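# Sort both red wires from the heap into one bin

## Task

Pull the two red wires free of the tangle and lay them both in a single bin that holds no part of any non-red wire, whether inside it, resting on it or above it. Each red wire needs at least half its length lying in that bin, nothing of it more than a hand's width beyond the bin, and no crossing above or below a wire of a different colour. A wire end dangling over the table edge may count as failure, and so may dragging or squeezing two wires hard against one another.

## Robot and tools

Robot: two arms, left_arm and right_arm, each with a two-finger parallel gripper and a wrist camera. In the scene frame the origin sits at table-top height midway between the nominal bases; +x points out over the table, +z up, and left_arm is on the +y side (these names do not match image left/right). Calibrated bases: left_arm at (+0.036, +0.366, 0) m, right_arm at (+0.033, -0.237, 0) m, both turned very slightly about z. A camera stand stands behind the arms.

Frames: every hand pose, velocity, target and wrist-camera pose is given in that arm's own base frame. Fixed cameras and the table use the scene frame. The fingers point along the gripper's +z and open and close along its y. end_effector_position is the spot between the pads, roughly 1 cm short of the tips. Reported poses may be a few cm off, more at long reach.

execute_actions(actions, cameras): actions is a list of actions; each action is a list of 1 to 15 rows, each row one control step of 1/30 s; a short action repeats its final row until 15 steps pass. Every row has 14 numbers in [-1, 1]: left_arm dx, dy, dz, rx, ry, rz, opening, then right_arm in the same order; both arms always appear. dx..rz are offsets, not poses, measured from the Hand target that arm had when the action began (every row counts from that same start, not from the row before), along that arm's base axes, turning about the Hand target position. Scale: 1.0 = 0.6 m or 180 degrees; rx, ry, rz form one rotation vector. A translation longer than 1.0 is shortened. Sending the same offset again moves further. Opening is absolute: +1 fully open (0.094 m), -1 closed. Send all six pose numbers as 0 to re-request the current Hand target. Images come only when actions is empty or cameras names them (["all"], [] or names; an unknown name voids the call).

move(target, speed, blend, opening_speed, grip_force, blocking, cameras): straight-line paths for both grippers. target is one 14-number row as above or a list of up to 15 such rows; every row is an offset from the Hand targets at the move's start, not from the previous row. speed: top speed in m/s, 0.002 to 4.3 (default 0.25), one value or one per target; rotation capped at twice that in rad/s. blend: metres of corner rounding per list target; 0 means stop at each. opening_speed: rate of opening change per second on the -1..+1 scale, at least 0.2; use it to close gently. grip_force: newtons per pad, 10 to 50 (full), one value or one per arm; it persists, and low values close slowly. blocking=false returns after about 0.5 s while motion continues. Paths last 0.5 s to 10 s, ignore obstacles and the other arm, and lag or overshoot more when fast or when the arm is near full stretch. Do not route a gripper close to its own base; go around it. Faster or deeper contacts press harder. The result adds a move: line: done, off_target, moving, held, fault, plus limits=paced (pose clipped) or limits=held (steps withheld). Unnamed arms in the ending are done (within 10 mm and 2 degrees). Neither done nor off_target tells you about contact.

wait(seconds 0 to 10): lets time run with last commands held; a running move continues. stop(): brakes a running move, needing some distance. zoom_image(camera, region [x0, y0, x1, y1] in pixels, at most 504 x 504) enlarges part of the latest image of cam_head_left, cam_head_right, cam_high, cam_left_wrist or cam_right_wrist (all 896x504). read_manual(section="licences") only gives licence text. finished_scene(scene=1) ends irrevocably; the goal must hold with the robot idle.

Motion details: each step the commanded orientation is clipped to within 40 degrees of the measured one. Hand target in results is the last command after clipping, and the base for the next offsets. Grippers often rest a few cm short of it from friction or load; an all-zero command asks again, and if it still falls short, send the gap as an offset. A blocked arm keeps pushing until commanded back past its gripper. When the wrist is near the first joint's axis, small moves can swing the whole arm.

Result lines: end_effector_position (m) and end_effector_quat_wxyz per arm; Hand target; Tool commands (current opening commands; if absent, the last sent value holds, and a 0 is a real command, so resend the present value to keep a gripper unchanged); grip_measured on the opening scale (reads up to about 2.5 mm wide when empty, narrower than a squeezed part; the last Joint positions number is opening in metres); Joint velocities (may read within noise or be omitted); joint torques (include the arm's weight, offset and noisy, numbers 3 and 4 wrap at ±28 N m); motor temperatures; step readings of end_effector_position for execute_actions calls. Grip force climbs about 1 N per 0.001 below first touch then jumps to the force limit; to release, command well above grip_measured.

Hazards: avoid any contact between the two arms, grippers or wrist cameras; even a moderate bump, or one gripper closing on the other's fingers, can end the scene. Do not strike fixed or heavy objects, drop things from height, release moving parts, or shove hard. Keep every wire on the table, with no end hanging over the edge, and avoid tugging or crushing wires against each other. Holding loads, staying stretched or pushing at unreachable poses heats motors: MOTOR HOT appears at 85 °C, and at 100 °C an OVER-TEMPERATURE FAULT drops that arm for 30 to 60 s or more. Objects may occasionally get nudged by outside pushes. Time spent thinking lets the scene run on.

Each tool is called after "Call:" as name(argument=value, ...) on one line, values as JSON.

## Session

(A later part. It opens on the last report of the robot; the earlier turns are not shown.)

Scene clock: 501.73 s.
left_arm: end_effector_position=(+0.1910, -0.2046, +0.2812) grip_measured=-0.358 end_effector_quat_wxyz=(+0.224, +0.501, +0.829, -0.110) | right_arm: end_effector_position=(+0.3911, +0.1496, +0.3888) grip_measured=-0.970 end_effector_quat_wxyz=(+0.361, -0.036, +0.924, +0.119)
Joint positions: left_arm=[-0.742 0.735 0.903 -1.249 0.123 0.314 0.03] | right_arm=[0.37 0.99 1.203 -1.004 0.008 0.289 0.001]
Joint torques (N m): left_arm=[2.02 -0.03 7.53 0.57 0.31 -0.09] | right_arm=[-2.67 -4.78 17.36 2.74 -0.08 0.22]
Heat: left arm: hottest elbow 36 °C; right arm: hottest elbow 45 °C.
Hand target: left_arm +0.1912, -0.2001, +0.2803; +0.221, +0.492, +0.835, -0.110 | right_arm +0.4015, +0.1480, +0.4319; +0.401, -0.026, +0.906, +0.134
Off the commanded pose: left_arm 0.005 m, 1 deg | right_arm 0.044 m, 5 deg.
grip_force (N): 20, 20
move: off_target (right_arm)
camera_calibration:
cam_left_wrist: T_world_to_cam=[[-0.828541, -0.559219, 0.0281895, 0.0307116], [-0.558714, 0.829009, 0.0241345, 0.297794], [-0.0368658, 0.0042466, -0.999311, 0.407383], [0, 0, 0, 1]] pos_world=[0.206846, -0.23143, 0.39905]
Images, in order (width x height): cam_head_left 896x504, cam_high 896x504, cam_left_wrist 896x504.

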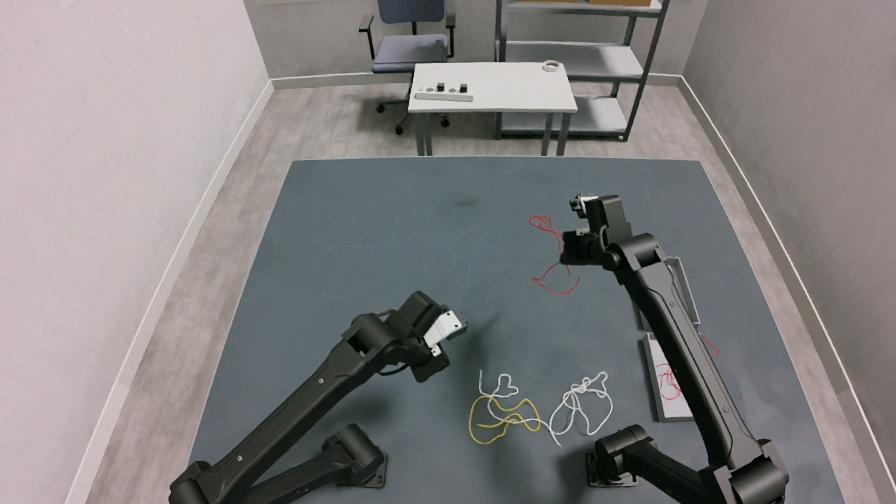

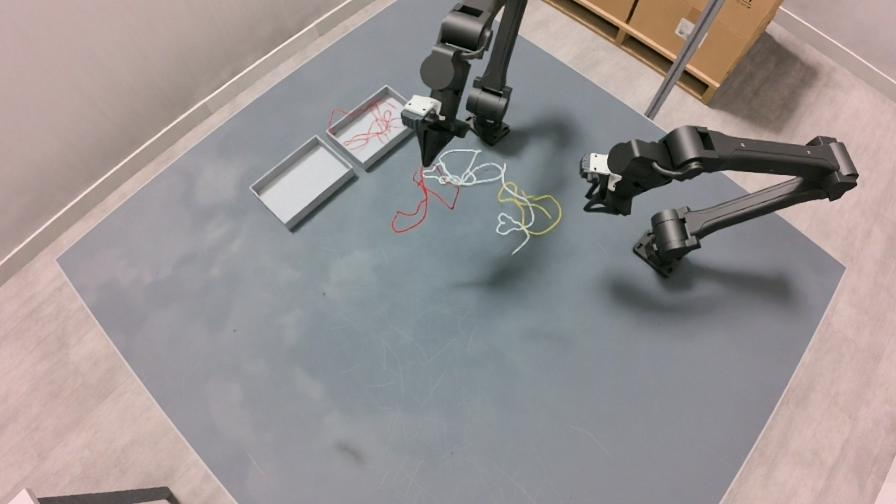

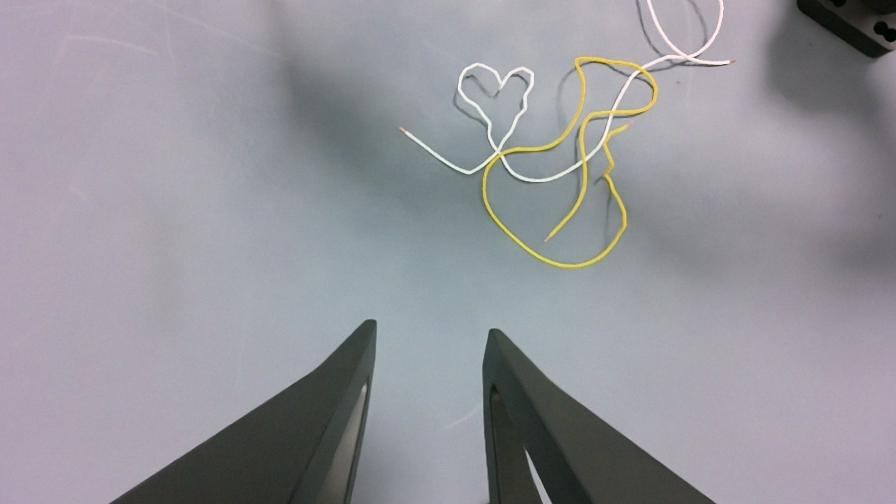

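Call:
move(target=[[0, 0, 0, 0, 0, 0, -0.36, 0.081, -0.28, 0.08, 0, 0, -0.122, -1], [0, 0, 0, 0, 0, 0, -0.36, -0.0025, -0.613, 0.113, 0, 0, -0.272, -1], [0, 0, 0, 0, 0, 0, -0.36, -0.269, -0.663, 0.113, 0, 0, -0.367, -1]], blend=[0.07, 0.07, 0], speed=0.2, cameras=[])

Call:
wait(seconds=1.5, cameras=["cam_right_wrist", "cam_high", "cam_head_left"])

Call:
zoom_image(camera="cam_high", region=[240, 0, 460, 190])

Scene clock: 512.27 s.
left_arm: end_effector_position=(+0.1910, -0.2046, +0.2812) grip_measured=-0.358 end_effector_quat_wxyz=(+0.224, +0.501, +0.829, -0.110) | right_arm: end_effector_position=(+0.2459, -0.2493, +0.4990) grip_measured=-0.970 end_effector_quat_wxyz=(+0.411, +0.471, +0.773, -0.103)
Joint positions: left_arm=[-0.742 0.735 0.903 -1.249 0.123 0.314 0.03] | right_arm=[-0.79 0.873 1.405 -1.228 0.003 0.304 0.001]
Joint torques (N m): left_arm=[1.61 -0.32 7.62 0.65 0.31 -0.13] | right_arm=[-2.49 -2.32 10.44 1.62 -0.07 0.06]
Heat: left arm: hottest elbow 36 °C; right arm: hottest elbow 47 °C.
Hand target: left_arm +0.1912, -0.2001, +0.2803; +0.221, +0.492, +0.835, -0.110 | right_arm +0.2403, -0.2497, +0.4997; +0.409, +0.472, +0.774, -0.107
Off the commanded pose: left_arm 0.005 m, 1 deg | right_arm 0.006 m, 0 deg.
grip_force (N): 20, 20
move: done
No camera images: "cameras" was empty.

Scene clock: 513.77 s.
left_arm: end_effector_position=(+0.1910, -0.2046, +0.2812) grip_measured=-0.358 end_effector_quat_wxyz=(+0.224, +0.501, +0.829, -0.110) | right_arm: end_effector_position=(+0.2458, -0.2494, +0.4990) grip_measured=-0.970 end_effector_quat_wxyz=(+0.411, +0.471, +0.773, -0.103)
Joint positions: left_arm=[-0.742 0.735 0.903 -1.249 0.123 0.314 0.03] | right_arm=[-0.79 0.873 1.405 -1.228 0.003 0.303 0.001]
Joint torques (N m): left_arm=[1.61 -0.09 7.53 0.57 0.31 -0.1] | right_arm=[-2.43 -2.26 10.4 1.61 -0.06 0.05]
Heat: left arm: hottest elbow 36 °C; right arm: hottest elbow 47 °C.
Hand target: left_arm +0.1912, -0.2001, +0.2803; +0.221, +0.492, +0.835, -0.110 | right_arm +0.2403, -0.2498, +0.4997; +0.409, +0.472, +0.773, -0.107
Tool commands: left_gripper/opening=-0.36 right_gripper/opening=-1.0
Off the commanded pose: left_arm 0.005 m, 1 deg | right_arm 0.006 m, 0 deg.
grip_force (N): 20, 20
wait: 1.50 s; at rest by 0.17 s
camera_calibration:
cam_right_wrist: T_world_to_cam=[[-0.788897, -0.604651, -0.109721, 0.0916736], [-0.539733, 0.767115, -0.346732, 0.530376], [0.29382, -0.214315, -0.931525, 0.453419], [0, 0, 0, 1]] pos_world=[0.225359, -0.254254, 0.616328]
Images, in order (width x height): cam_head_left 896x504, cam_high 896x504, cam_right_wrist 896x504.

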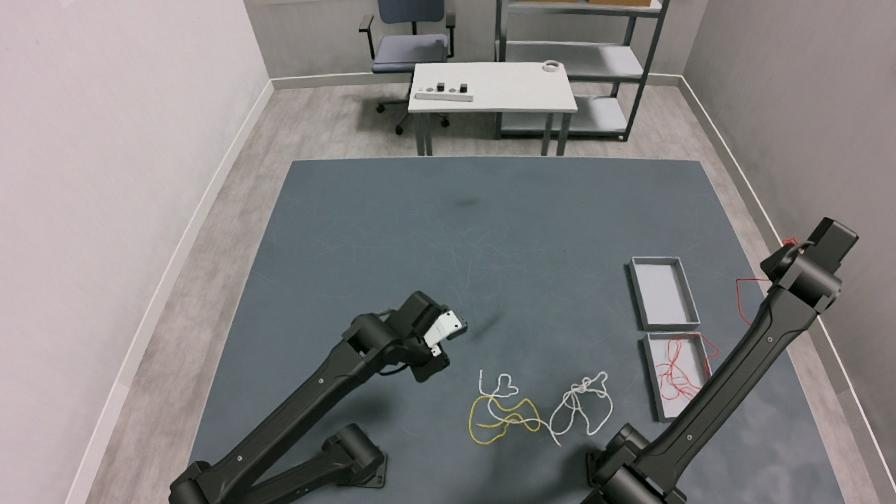

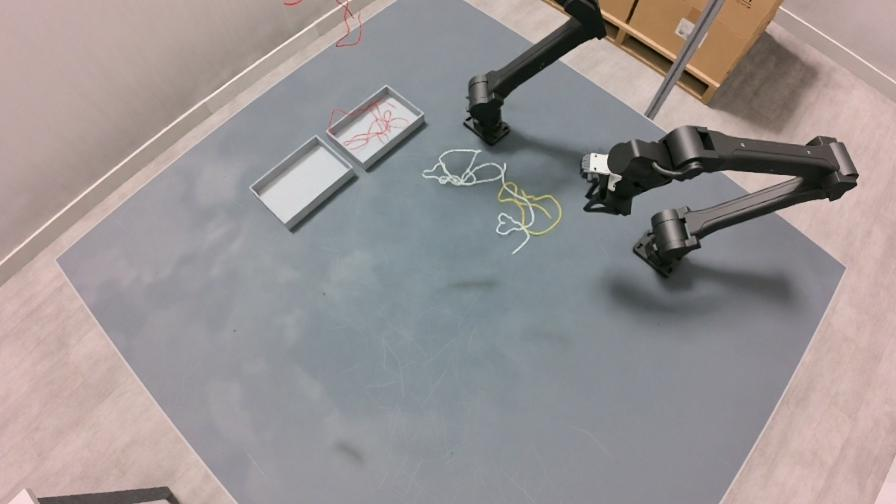

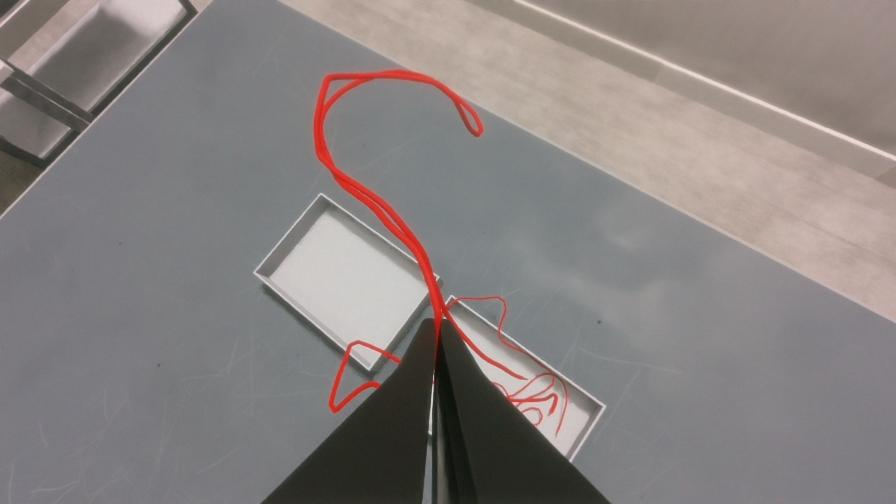

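Scaled by 2.291 from the camera's 896x504 image, which has a finer 1280x720 frame.

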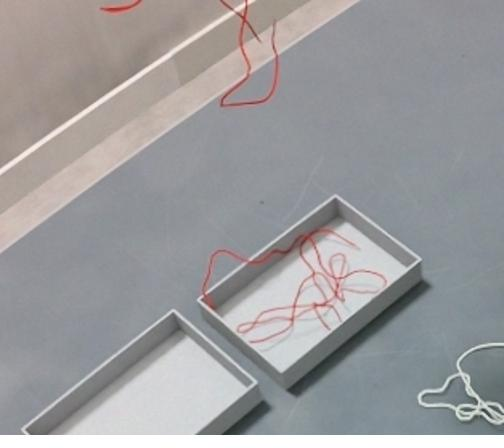

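Call:
move(target=[0, 0, 0, 0, 0, 0, -0.36, 0, 0, -0.4, 0.0738, 0.2822, 0.3256, -1], speed=0.18, cameras=[])

Call:
wait(seconds=1, cameras=["cam_right_wrist", "cam_high", "cam_head_right"])

Call:
zoom_image(camera="cam_high", region=[240, 0, 460, 190])

Scene clock: 535.87 s.
left_arm: end_effector_position=(+0.1910, -0.2046, +0.2812) grip_measured=-0.358 end_effector_quat_wxyz=(+0.224, +0.501, +0.829, -0.110) | right_arm: end_effector_position=(+0.2380, -0.2532, +0.2614) grip_measured=-0.970 end_effector_quat_wxyz=(+0.006, +0.012, +1.000, -0.004)
Joint positions: left_arm=[-0.742 0.735 0.903 -1.249 0.123 0.314 0.03] | right_arm=[-0.817 1.237 1.234 -1.553 -0.003 -0.793 0.001]
Joint torques (N m): left_arm=[1.73 0.15 7.56 0.64 0.31 -0.08] | right_arm=[-0.79 -5.66 10.44 -0.01 0.11 0.05]
Heat: left arm: hottest elbow 35 °C; right arm: hottest elbow 46 °C.
Hand target: left_arm +0.1912, -0.2001, +0.2803; +0.221, +0.492, +0.835, -0.110 | right_arm +0.2402, -0.2497, +0.2597; +0.000, +0.000, +1.000, +0.000
Off the commanded pose: left_arm 0.005 m, 1 deg | right_arm 0.004 m, 2 deg.
grip_force (N): 20, 20
move: done
No camera images: "cameras" was empty.

Scene clock: 536.87 s.
left_arm: end_effector_position=(+0.1910, -0.2046, +0.2812) grip_measured=-0.358 end_effector_quat_wxyz=(+0.224, +0.501, +0.829, -0.110) | right_arm: end_effector_position=(+0.2380, -0.2532, +0.2614) grip_measured=-0.970 end_effector_quat_wxyz=(+0.006, +0.012, +1.000, -0.004)
Joint positions: left_arm=[-0.742 0.735 0.903 -1.249 0.123 0.314 0.03] | right_arm=[-0.817 1.237 1.234 -1.553 -0.003 -0.793 0.001]
Joint torques (N m): left_arm=[1.55 0.03 7.6 0.68 0.32 -0.07] | right_arm=[-0.67 -5.66 10.43 -0.05 0.12 0.08]
Heat: left arm: hottest elbow 35 °C; right arm: hottest elbow 45 °C.
Hand target: left_arm +0.1912, -0.2001, +0.2803; +0.221, +0.492, +0.835, -0.110 | right_arm +0.2402, -0.2497, +0.2597; +0.000, +0.000, +1.000, +0.000
Tool commands: left_gripper/opening=-0.36 right_gripper/opening=-1.0
Off the commanded pose: left_arm 0.005 m, 1 deg | right_arm 0.004 m, 2 deg.
grip_force (N): 20, 20
wait: 1.00 s; at rest by 0.17 s
camera_calibration:
cam_right_wrist: T_world_to_cam=[[0.11378, -0.992946, 0.0333387, -0.293346], [-0.874483, -0.0841663, 0.477698, 0.0953006], [-0.471522, -0.0835064, -0.877891, 0.434919], [0, 0, 0, 1]] pos_world=[0.32179, -0.246937, 0.346067]
Images, in order (width x height): cam_head_right 896x504, cam_high 896x504, cam_right_wrist 896x504.

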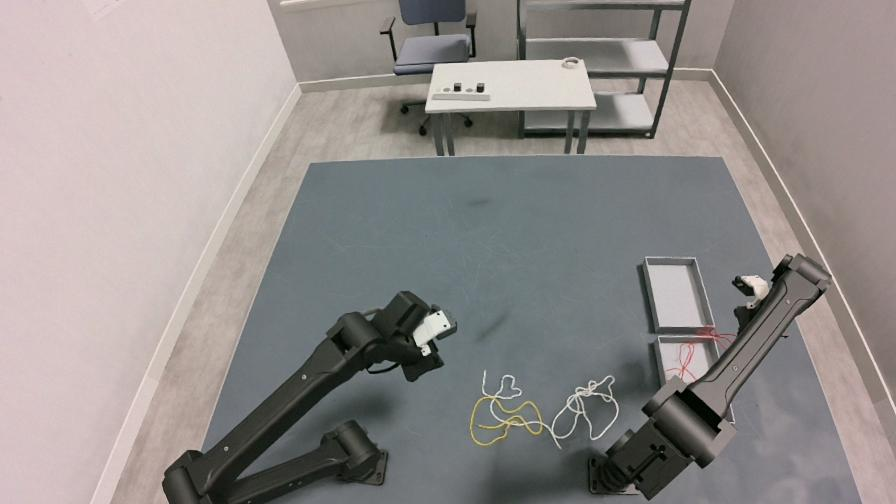

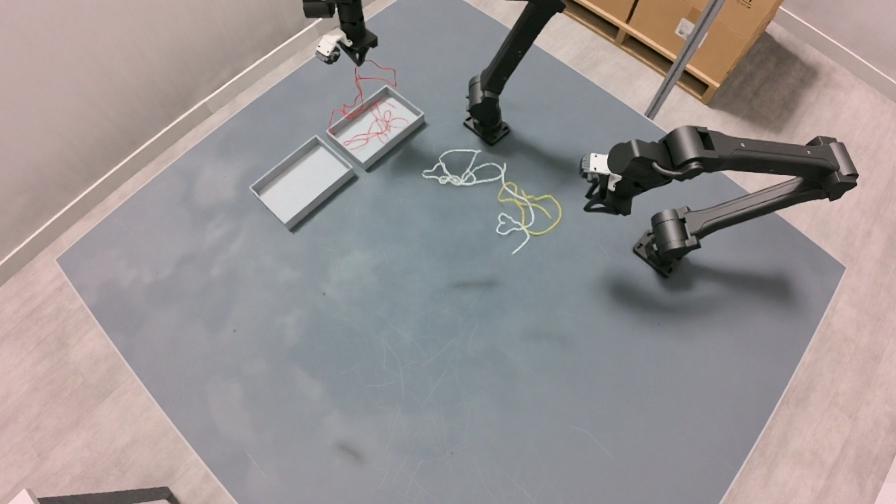

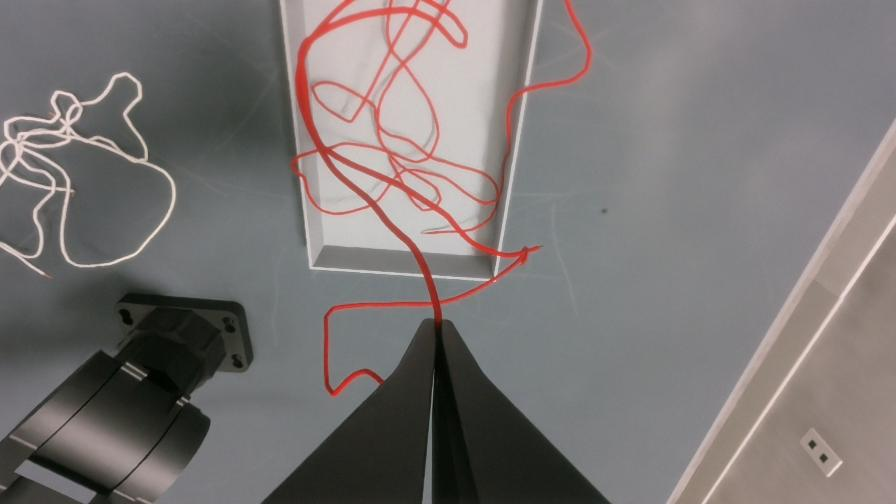

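Scaled by 2.291 from the camera's 896x504 image, which has a finer 1280x720 frame.

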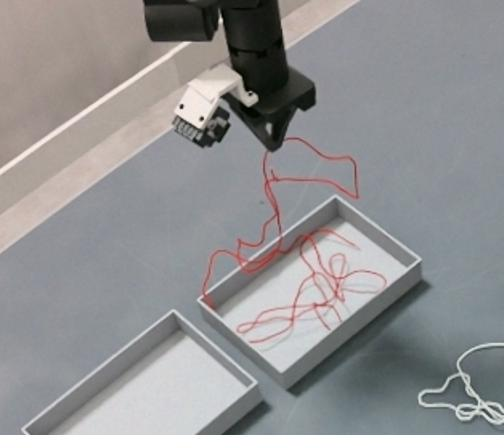

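Call:
move(target=[0, 0, 0, 0, 0, 0, -0.36, -0.015, -0.02, -0.25, 0, 0, 0, -1], speed=0.12, cameras=["cam_right_wrist", "cam_high"])

Call:
zoom_image(camera="cam_high", region=[240, 0, 460, 190])

Scene clock: 547.17 s.
left_arm: end_effector_position=(+0.1910, -0.2046, +0.2812) grip_measured=-0.358 end_effector_quat_wxyz=(+0.224, +0.501, +0.829, -0.110) | right_arm: end_effector_position=(+0.2326, -0.2555, +0.1120) grip_measured=-0.970 end_effector_quat_wxyz=(-0.001, -0.001, +1.000, +0.003)
Joint positions: left_arm=[-0.742 0.735 0.903 -1.249 0.123 0.314 0.03] | right_arm=[-0.832 1.331 0.914 -1.161 -0.003 -0.835 0.001]
Joint torques (N m): left_arm=[1.73 -0.21 7.41 0.66 0.3 -0.08] | right_arm=[-2.49 -6.01 9.44 0.98 0.09 0.06]
Heat: left arm: hottest elbow 35 °C; right arm: hottest elbow 45 °C.
Hand target: left_arm +0.1912, -0.2001, +0.2803; +0.221, +0.492, +0.835, -0.110 | right_arm +0.2313, -0.2617, +0.1097; +0.000, +0.000, +1.000, +0.000
Off the commanded pose: left_arm 0.005 m, 1 deg | right_arm 0.007 m, 0 deg.
grip_force (N): 20, 20
move: done
camera_calibration:
cam_right_wrist: T_world_to_cam=[[0.139811, -0.990042, 0.0164113, -0.293458], [-0.864737, -0.114008, 0.489114, 0.150689], [-0.482372, -0.082575, -0.872066, 0.303145], [0, 0, 0, 1]] pos_world=[0.317564, -0.248324, 0.195475]
Images, in order (width x height): cam_high 896x504, cam_right_wrist 896x504.

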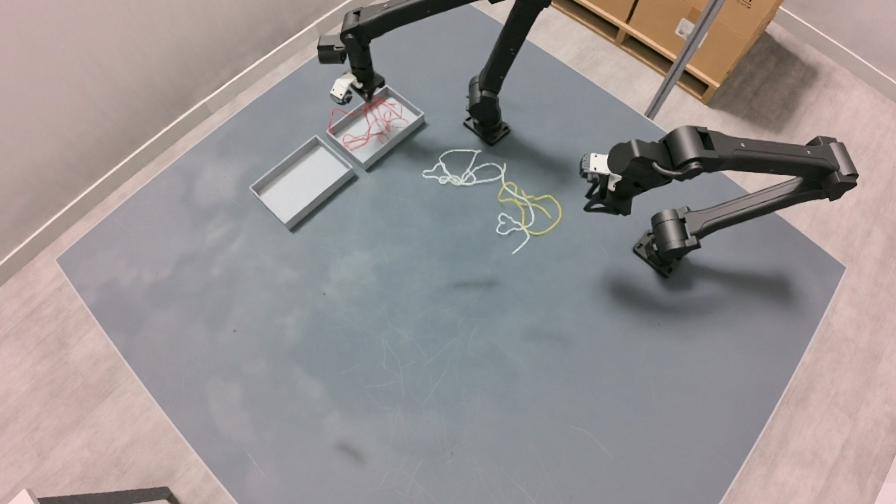

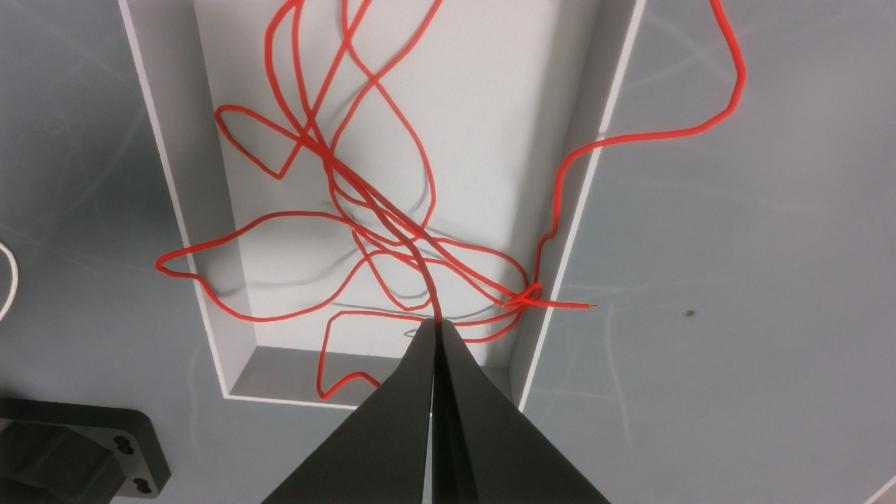

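Scaled by 2.291 from the camera's 896x504 image, which has a finer 1280x720 frame.

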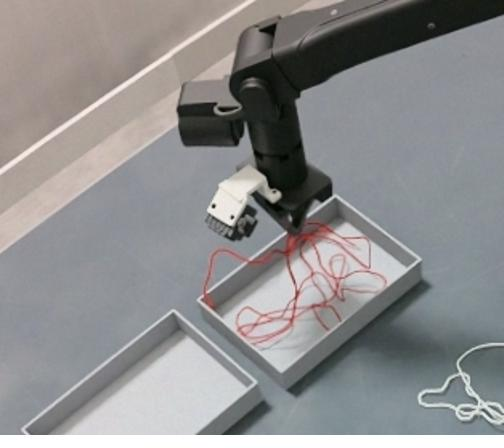

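Call:
move(target=[[0, 0, 0, 0, 0, 0, -0.36, 0, 0.01, -0.12, 0, 0, 0, -1], [0, 0, 0, 0, 0, 0, -0.36, 0, 0.01, -0.12, 0, 0, 0, -0.5]], speed=0.1, opening_speed=0.6, cameras=["cam_right_wrist", "cam_high"])

Call:
zoom_image(camera="cam_high", region=[240, 0, 460, 190])

Scene clock: 553.30 s.
left_arm: end_effector_position=(+0.1910, -0.2046, +0.2812) grip_measured=-0.358 end_effector_quat_wxyz=(+0.224, +0.501, +0.829, -0.110) | right_arm: end_effector_position=(+0.2304, -0.2530, +0.0408) grip_measured=-0.503 end_effector_quat_wxyz=(+0.000, -0.001, +1.000, +0.003)
Joint positions: left_arm=[-0.742 0.735 0.903 -1.249 0.123 0.314 0.03] | right_arm=[-0.832 1.429 0.795 -0.941 -0.003 -0.835 0.023]
Joint torques (N m): left_arm=[1.96 -0.09 7.64 0.55 0.3 -0.09] | right_arm=[-1.73 -6.3 8.27 0.91 0.1 0.17]
Heat: left arm: hottest elbow 35 °C; right arm: hottest elbow 44 °C.
Hand target: left_arm +0.1912, -0.2001, +0.2803; +0.221, +0.492, +0.835, -0.110 | right_arm +0.2312, -0.2556, +0.0376; +0.000, +0.000, +1.000, +0.001
Off the commanded pose: left_arm 0.005 m, 1 deg | right_arm 0.004 m, 0 deg.
grip_force (N): 20, 20
move: done
camera_calibration:
cam_right_wrist: T_world_to_cam=[[0.14019, -0.989957, 0.0182294, -0.289705], [-0.865427, -0.113569, 0.487995, 0.18415], [-0.481023, -0.0841882, -0.872656, 0.239449], [0, 0, 0, 1]] pos_world=[0.315163, -0.245723, 0.124374]
Images, in order (width x height): cam_high 896x504, cam_right_wrist 896x504.

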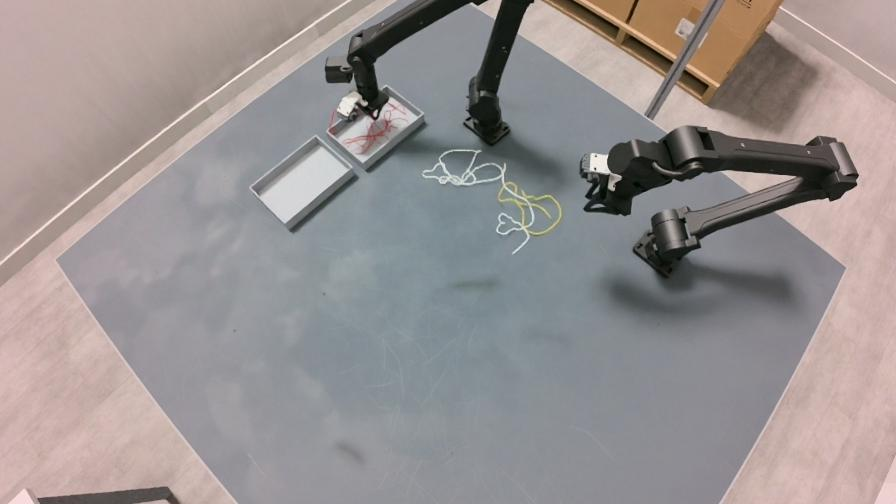

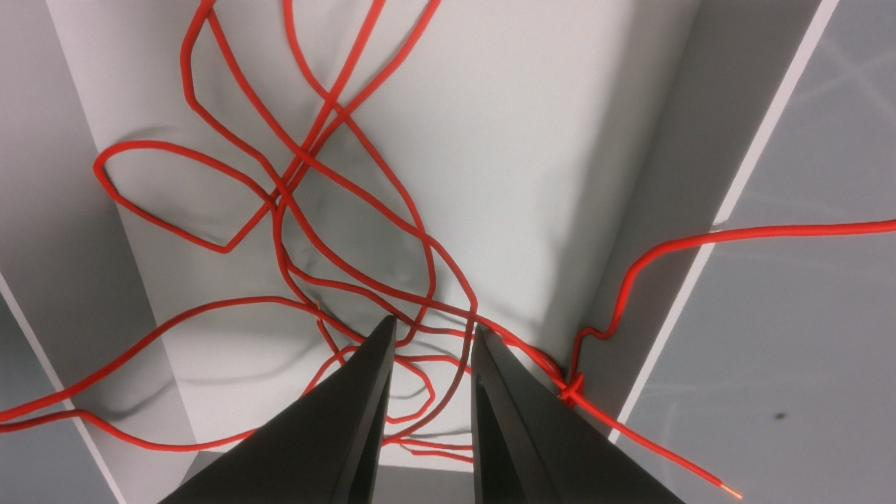

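Scaled by 2.291 from the camera's 896x504 image, which has a finer 1280x720 frame.

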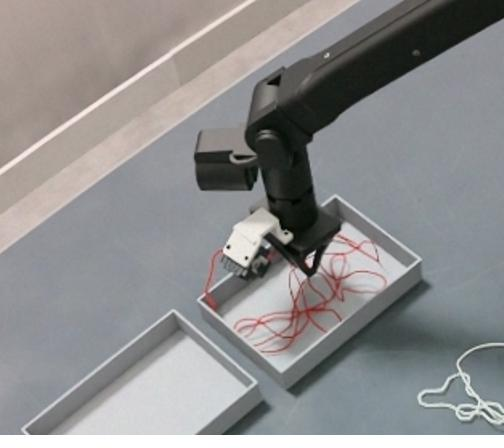

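Call:
move(target=[0, 0, 0, 0, 0, 0, -0.36, 0, 0, 0.37, 0, 0, 0, -0.4], speed=0.15, cameras=["cam_right_wrist", "cam_high", "cam_head_left"])

Call:
zoom_image(camera="cam_high", region=[240, 0, 460, 190])

Scene clock: 558.83 s.
left_arm: end_effector_position=(+0.1910, -0.2046, +0.2812) grip_measured=-0.358 end_effector_quat_wxyz=(+0.224, +0.501, +0.829, -0.110) | right_arm: end_effector_position=(+0.2235, -0.2455, +0.2350) grip_measured=-0.403 end_effector_quat_wxyz=(-0.018, -0.001, +1.000, +0.022)
Joint positions: left_arm=[-0.742 0.735 0.903 -1.249 0.123 0.314 0.03] | right_arm=[-0.832 1.246 1.171 -1.553 -0.003 -0.835 0.028]
Joint torques (N m): left_arm=[1.49 -0.15 7.51 0.55 0.32 -0.06] | right_arm=[-1.61 -6.83 15.43 -0.2 0.1 0.17]
Heat: left arm: hottest elbow 35 °C; right arm: hottest elbow 44 °C.
Hand target: left_arm +0.1912, -0.2001, +0.2803; +0.221, +0.492, +0.835, -0.110 | right_arm +0.2312, -0.2556, +0.2597; +0.000, +0.000, +1.000, +0.001
Off the commanded pose: left_arm 0.005 m, 1 deg | right_arm 0.028 m, 3 deg.
grip_force (N): 20, 20
move: off_target (right_arm)
camera_calibration:
cam_right_wrist: T_world_to_cam=[[0.14011, -0.989814, -0.0252317, -0.274509], [-0.847687, -0.133082, 0.513532, 0.0695399], [-0.51166, -0.0505625, -0.857699, 0.417784], [0, 0, 0, 1]] pos_world=[0.311173, -0.241334, 0.315696]
Images, in order (width x height): cam_head_left 896x504, cam_high 896x504, cam_right_wrist 896x504.

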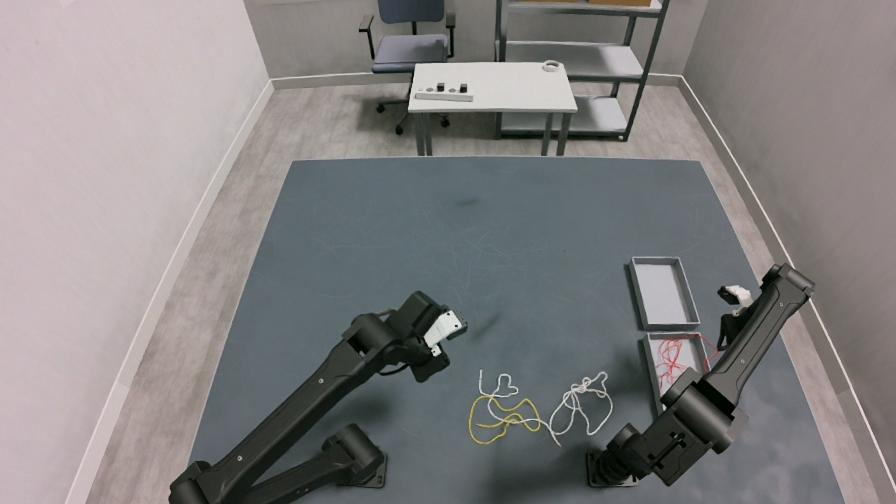

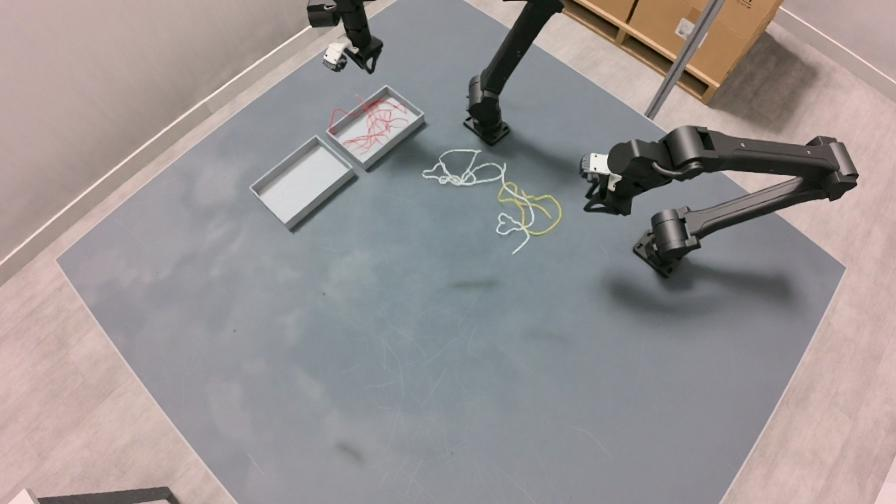

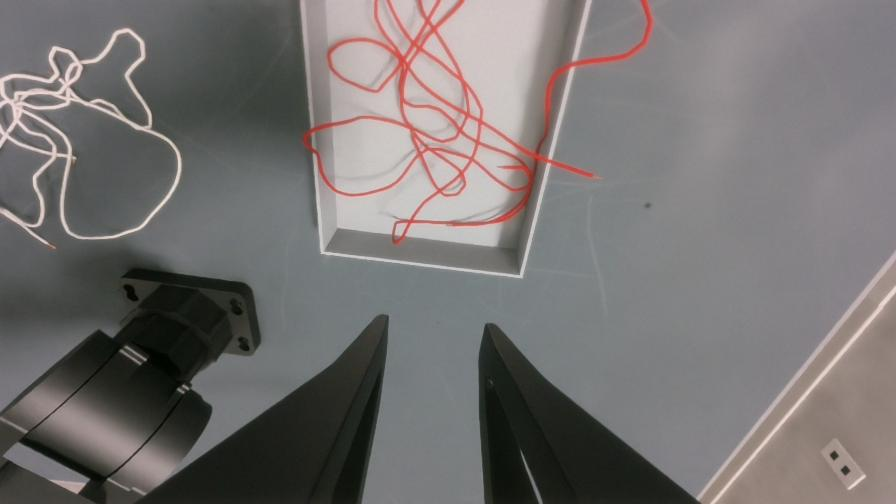

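Scaled by 2.291 from the camera's 896x504 image, which has a finer 1280x720 frame.

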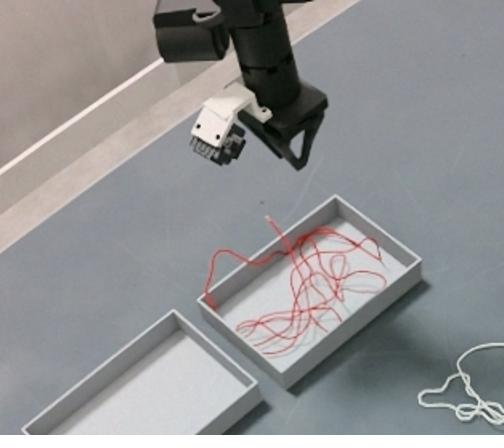

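Call:
zoom_image(camera="cam_right_wrist", region=[280, 0, 680, 300])

Scaled by 1.260 from the camera's 896x504 image, which has a finer 1280x720 frame.

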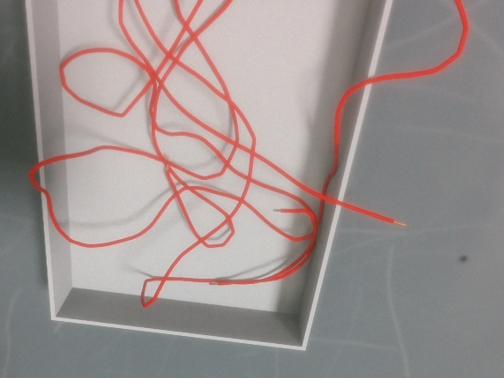

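Call:
finished_scene(scene=1)

The scene is finished: the task was done.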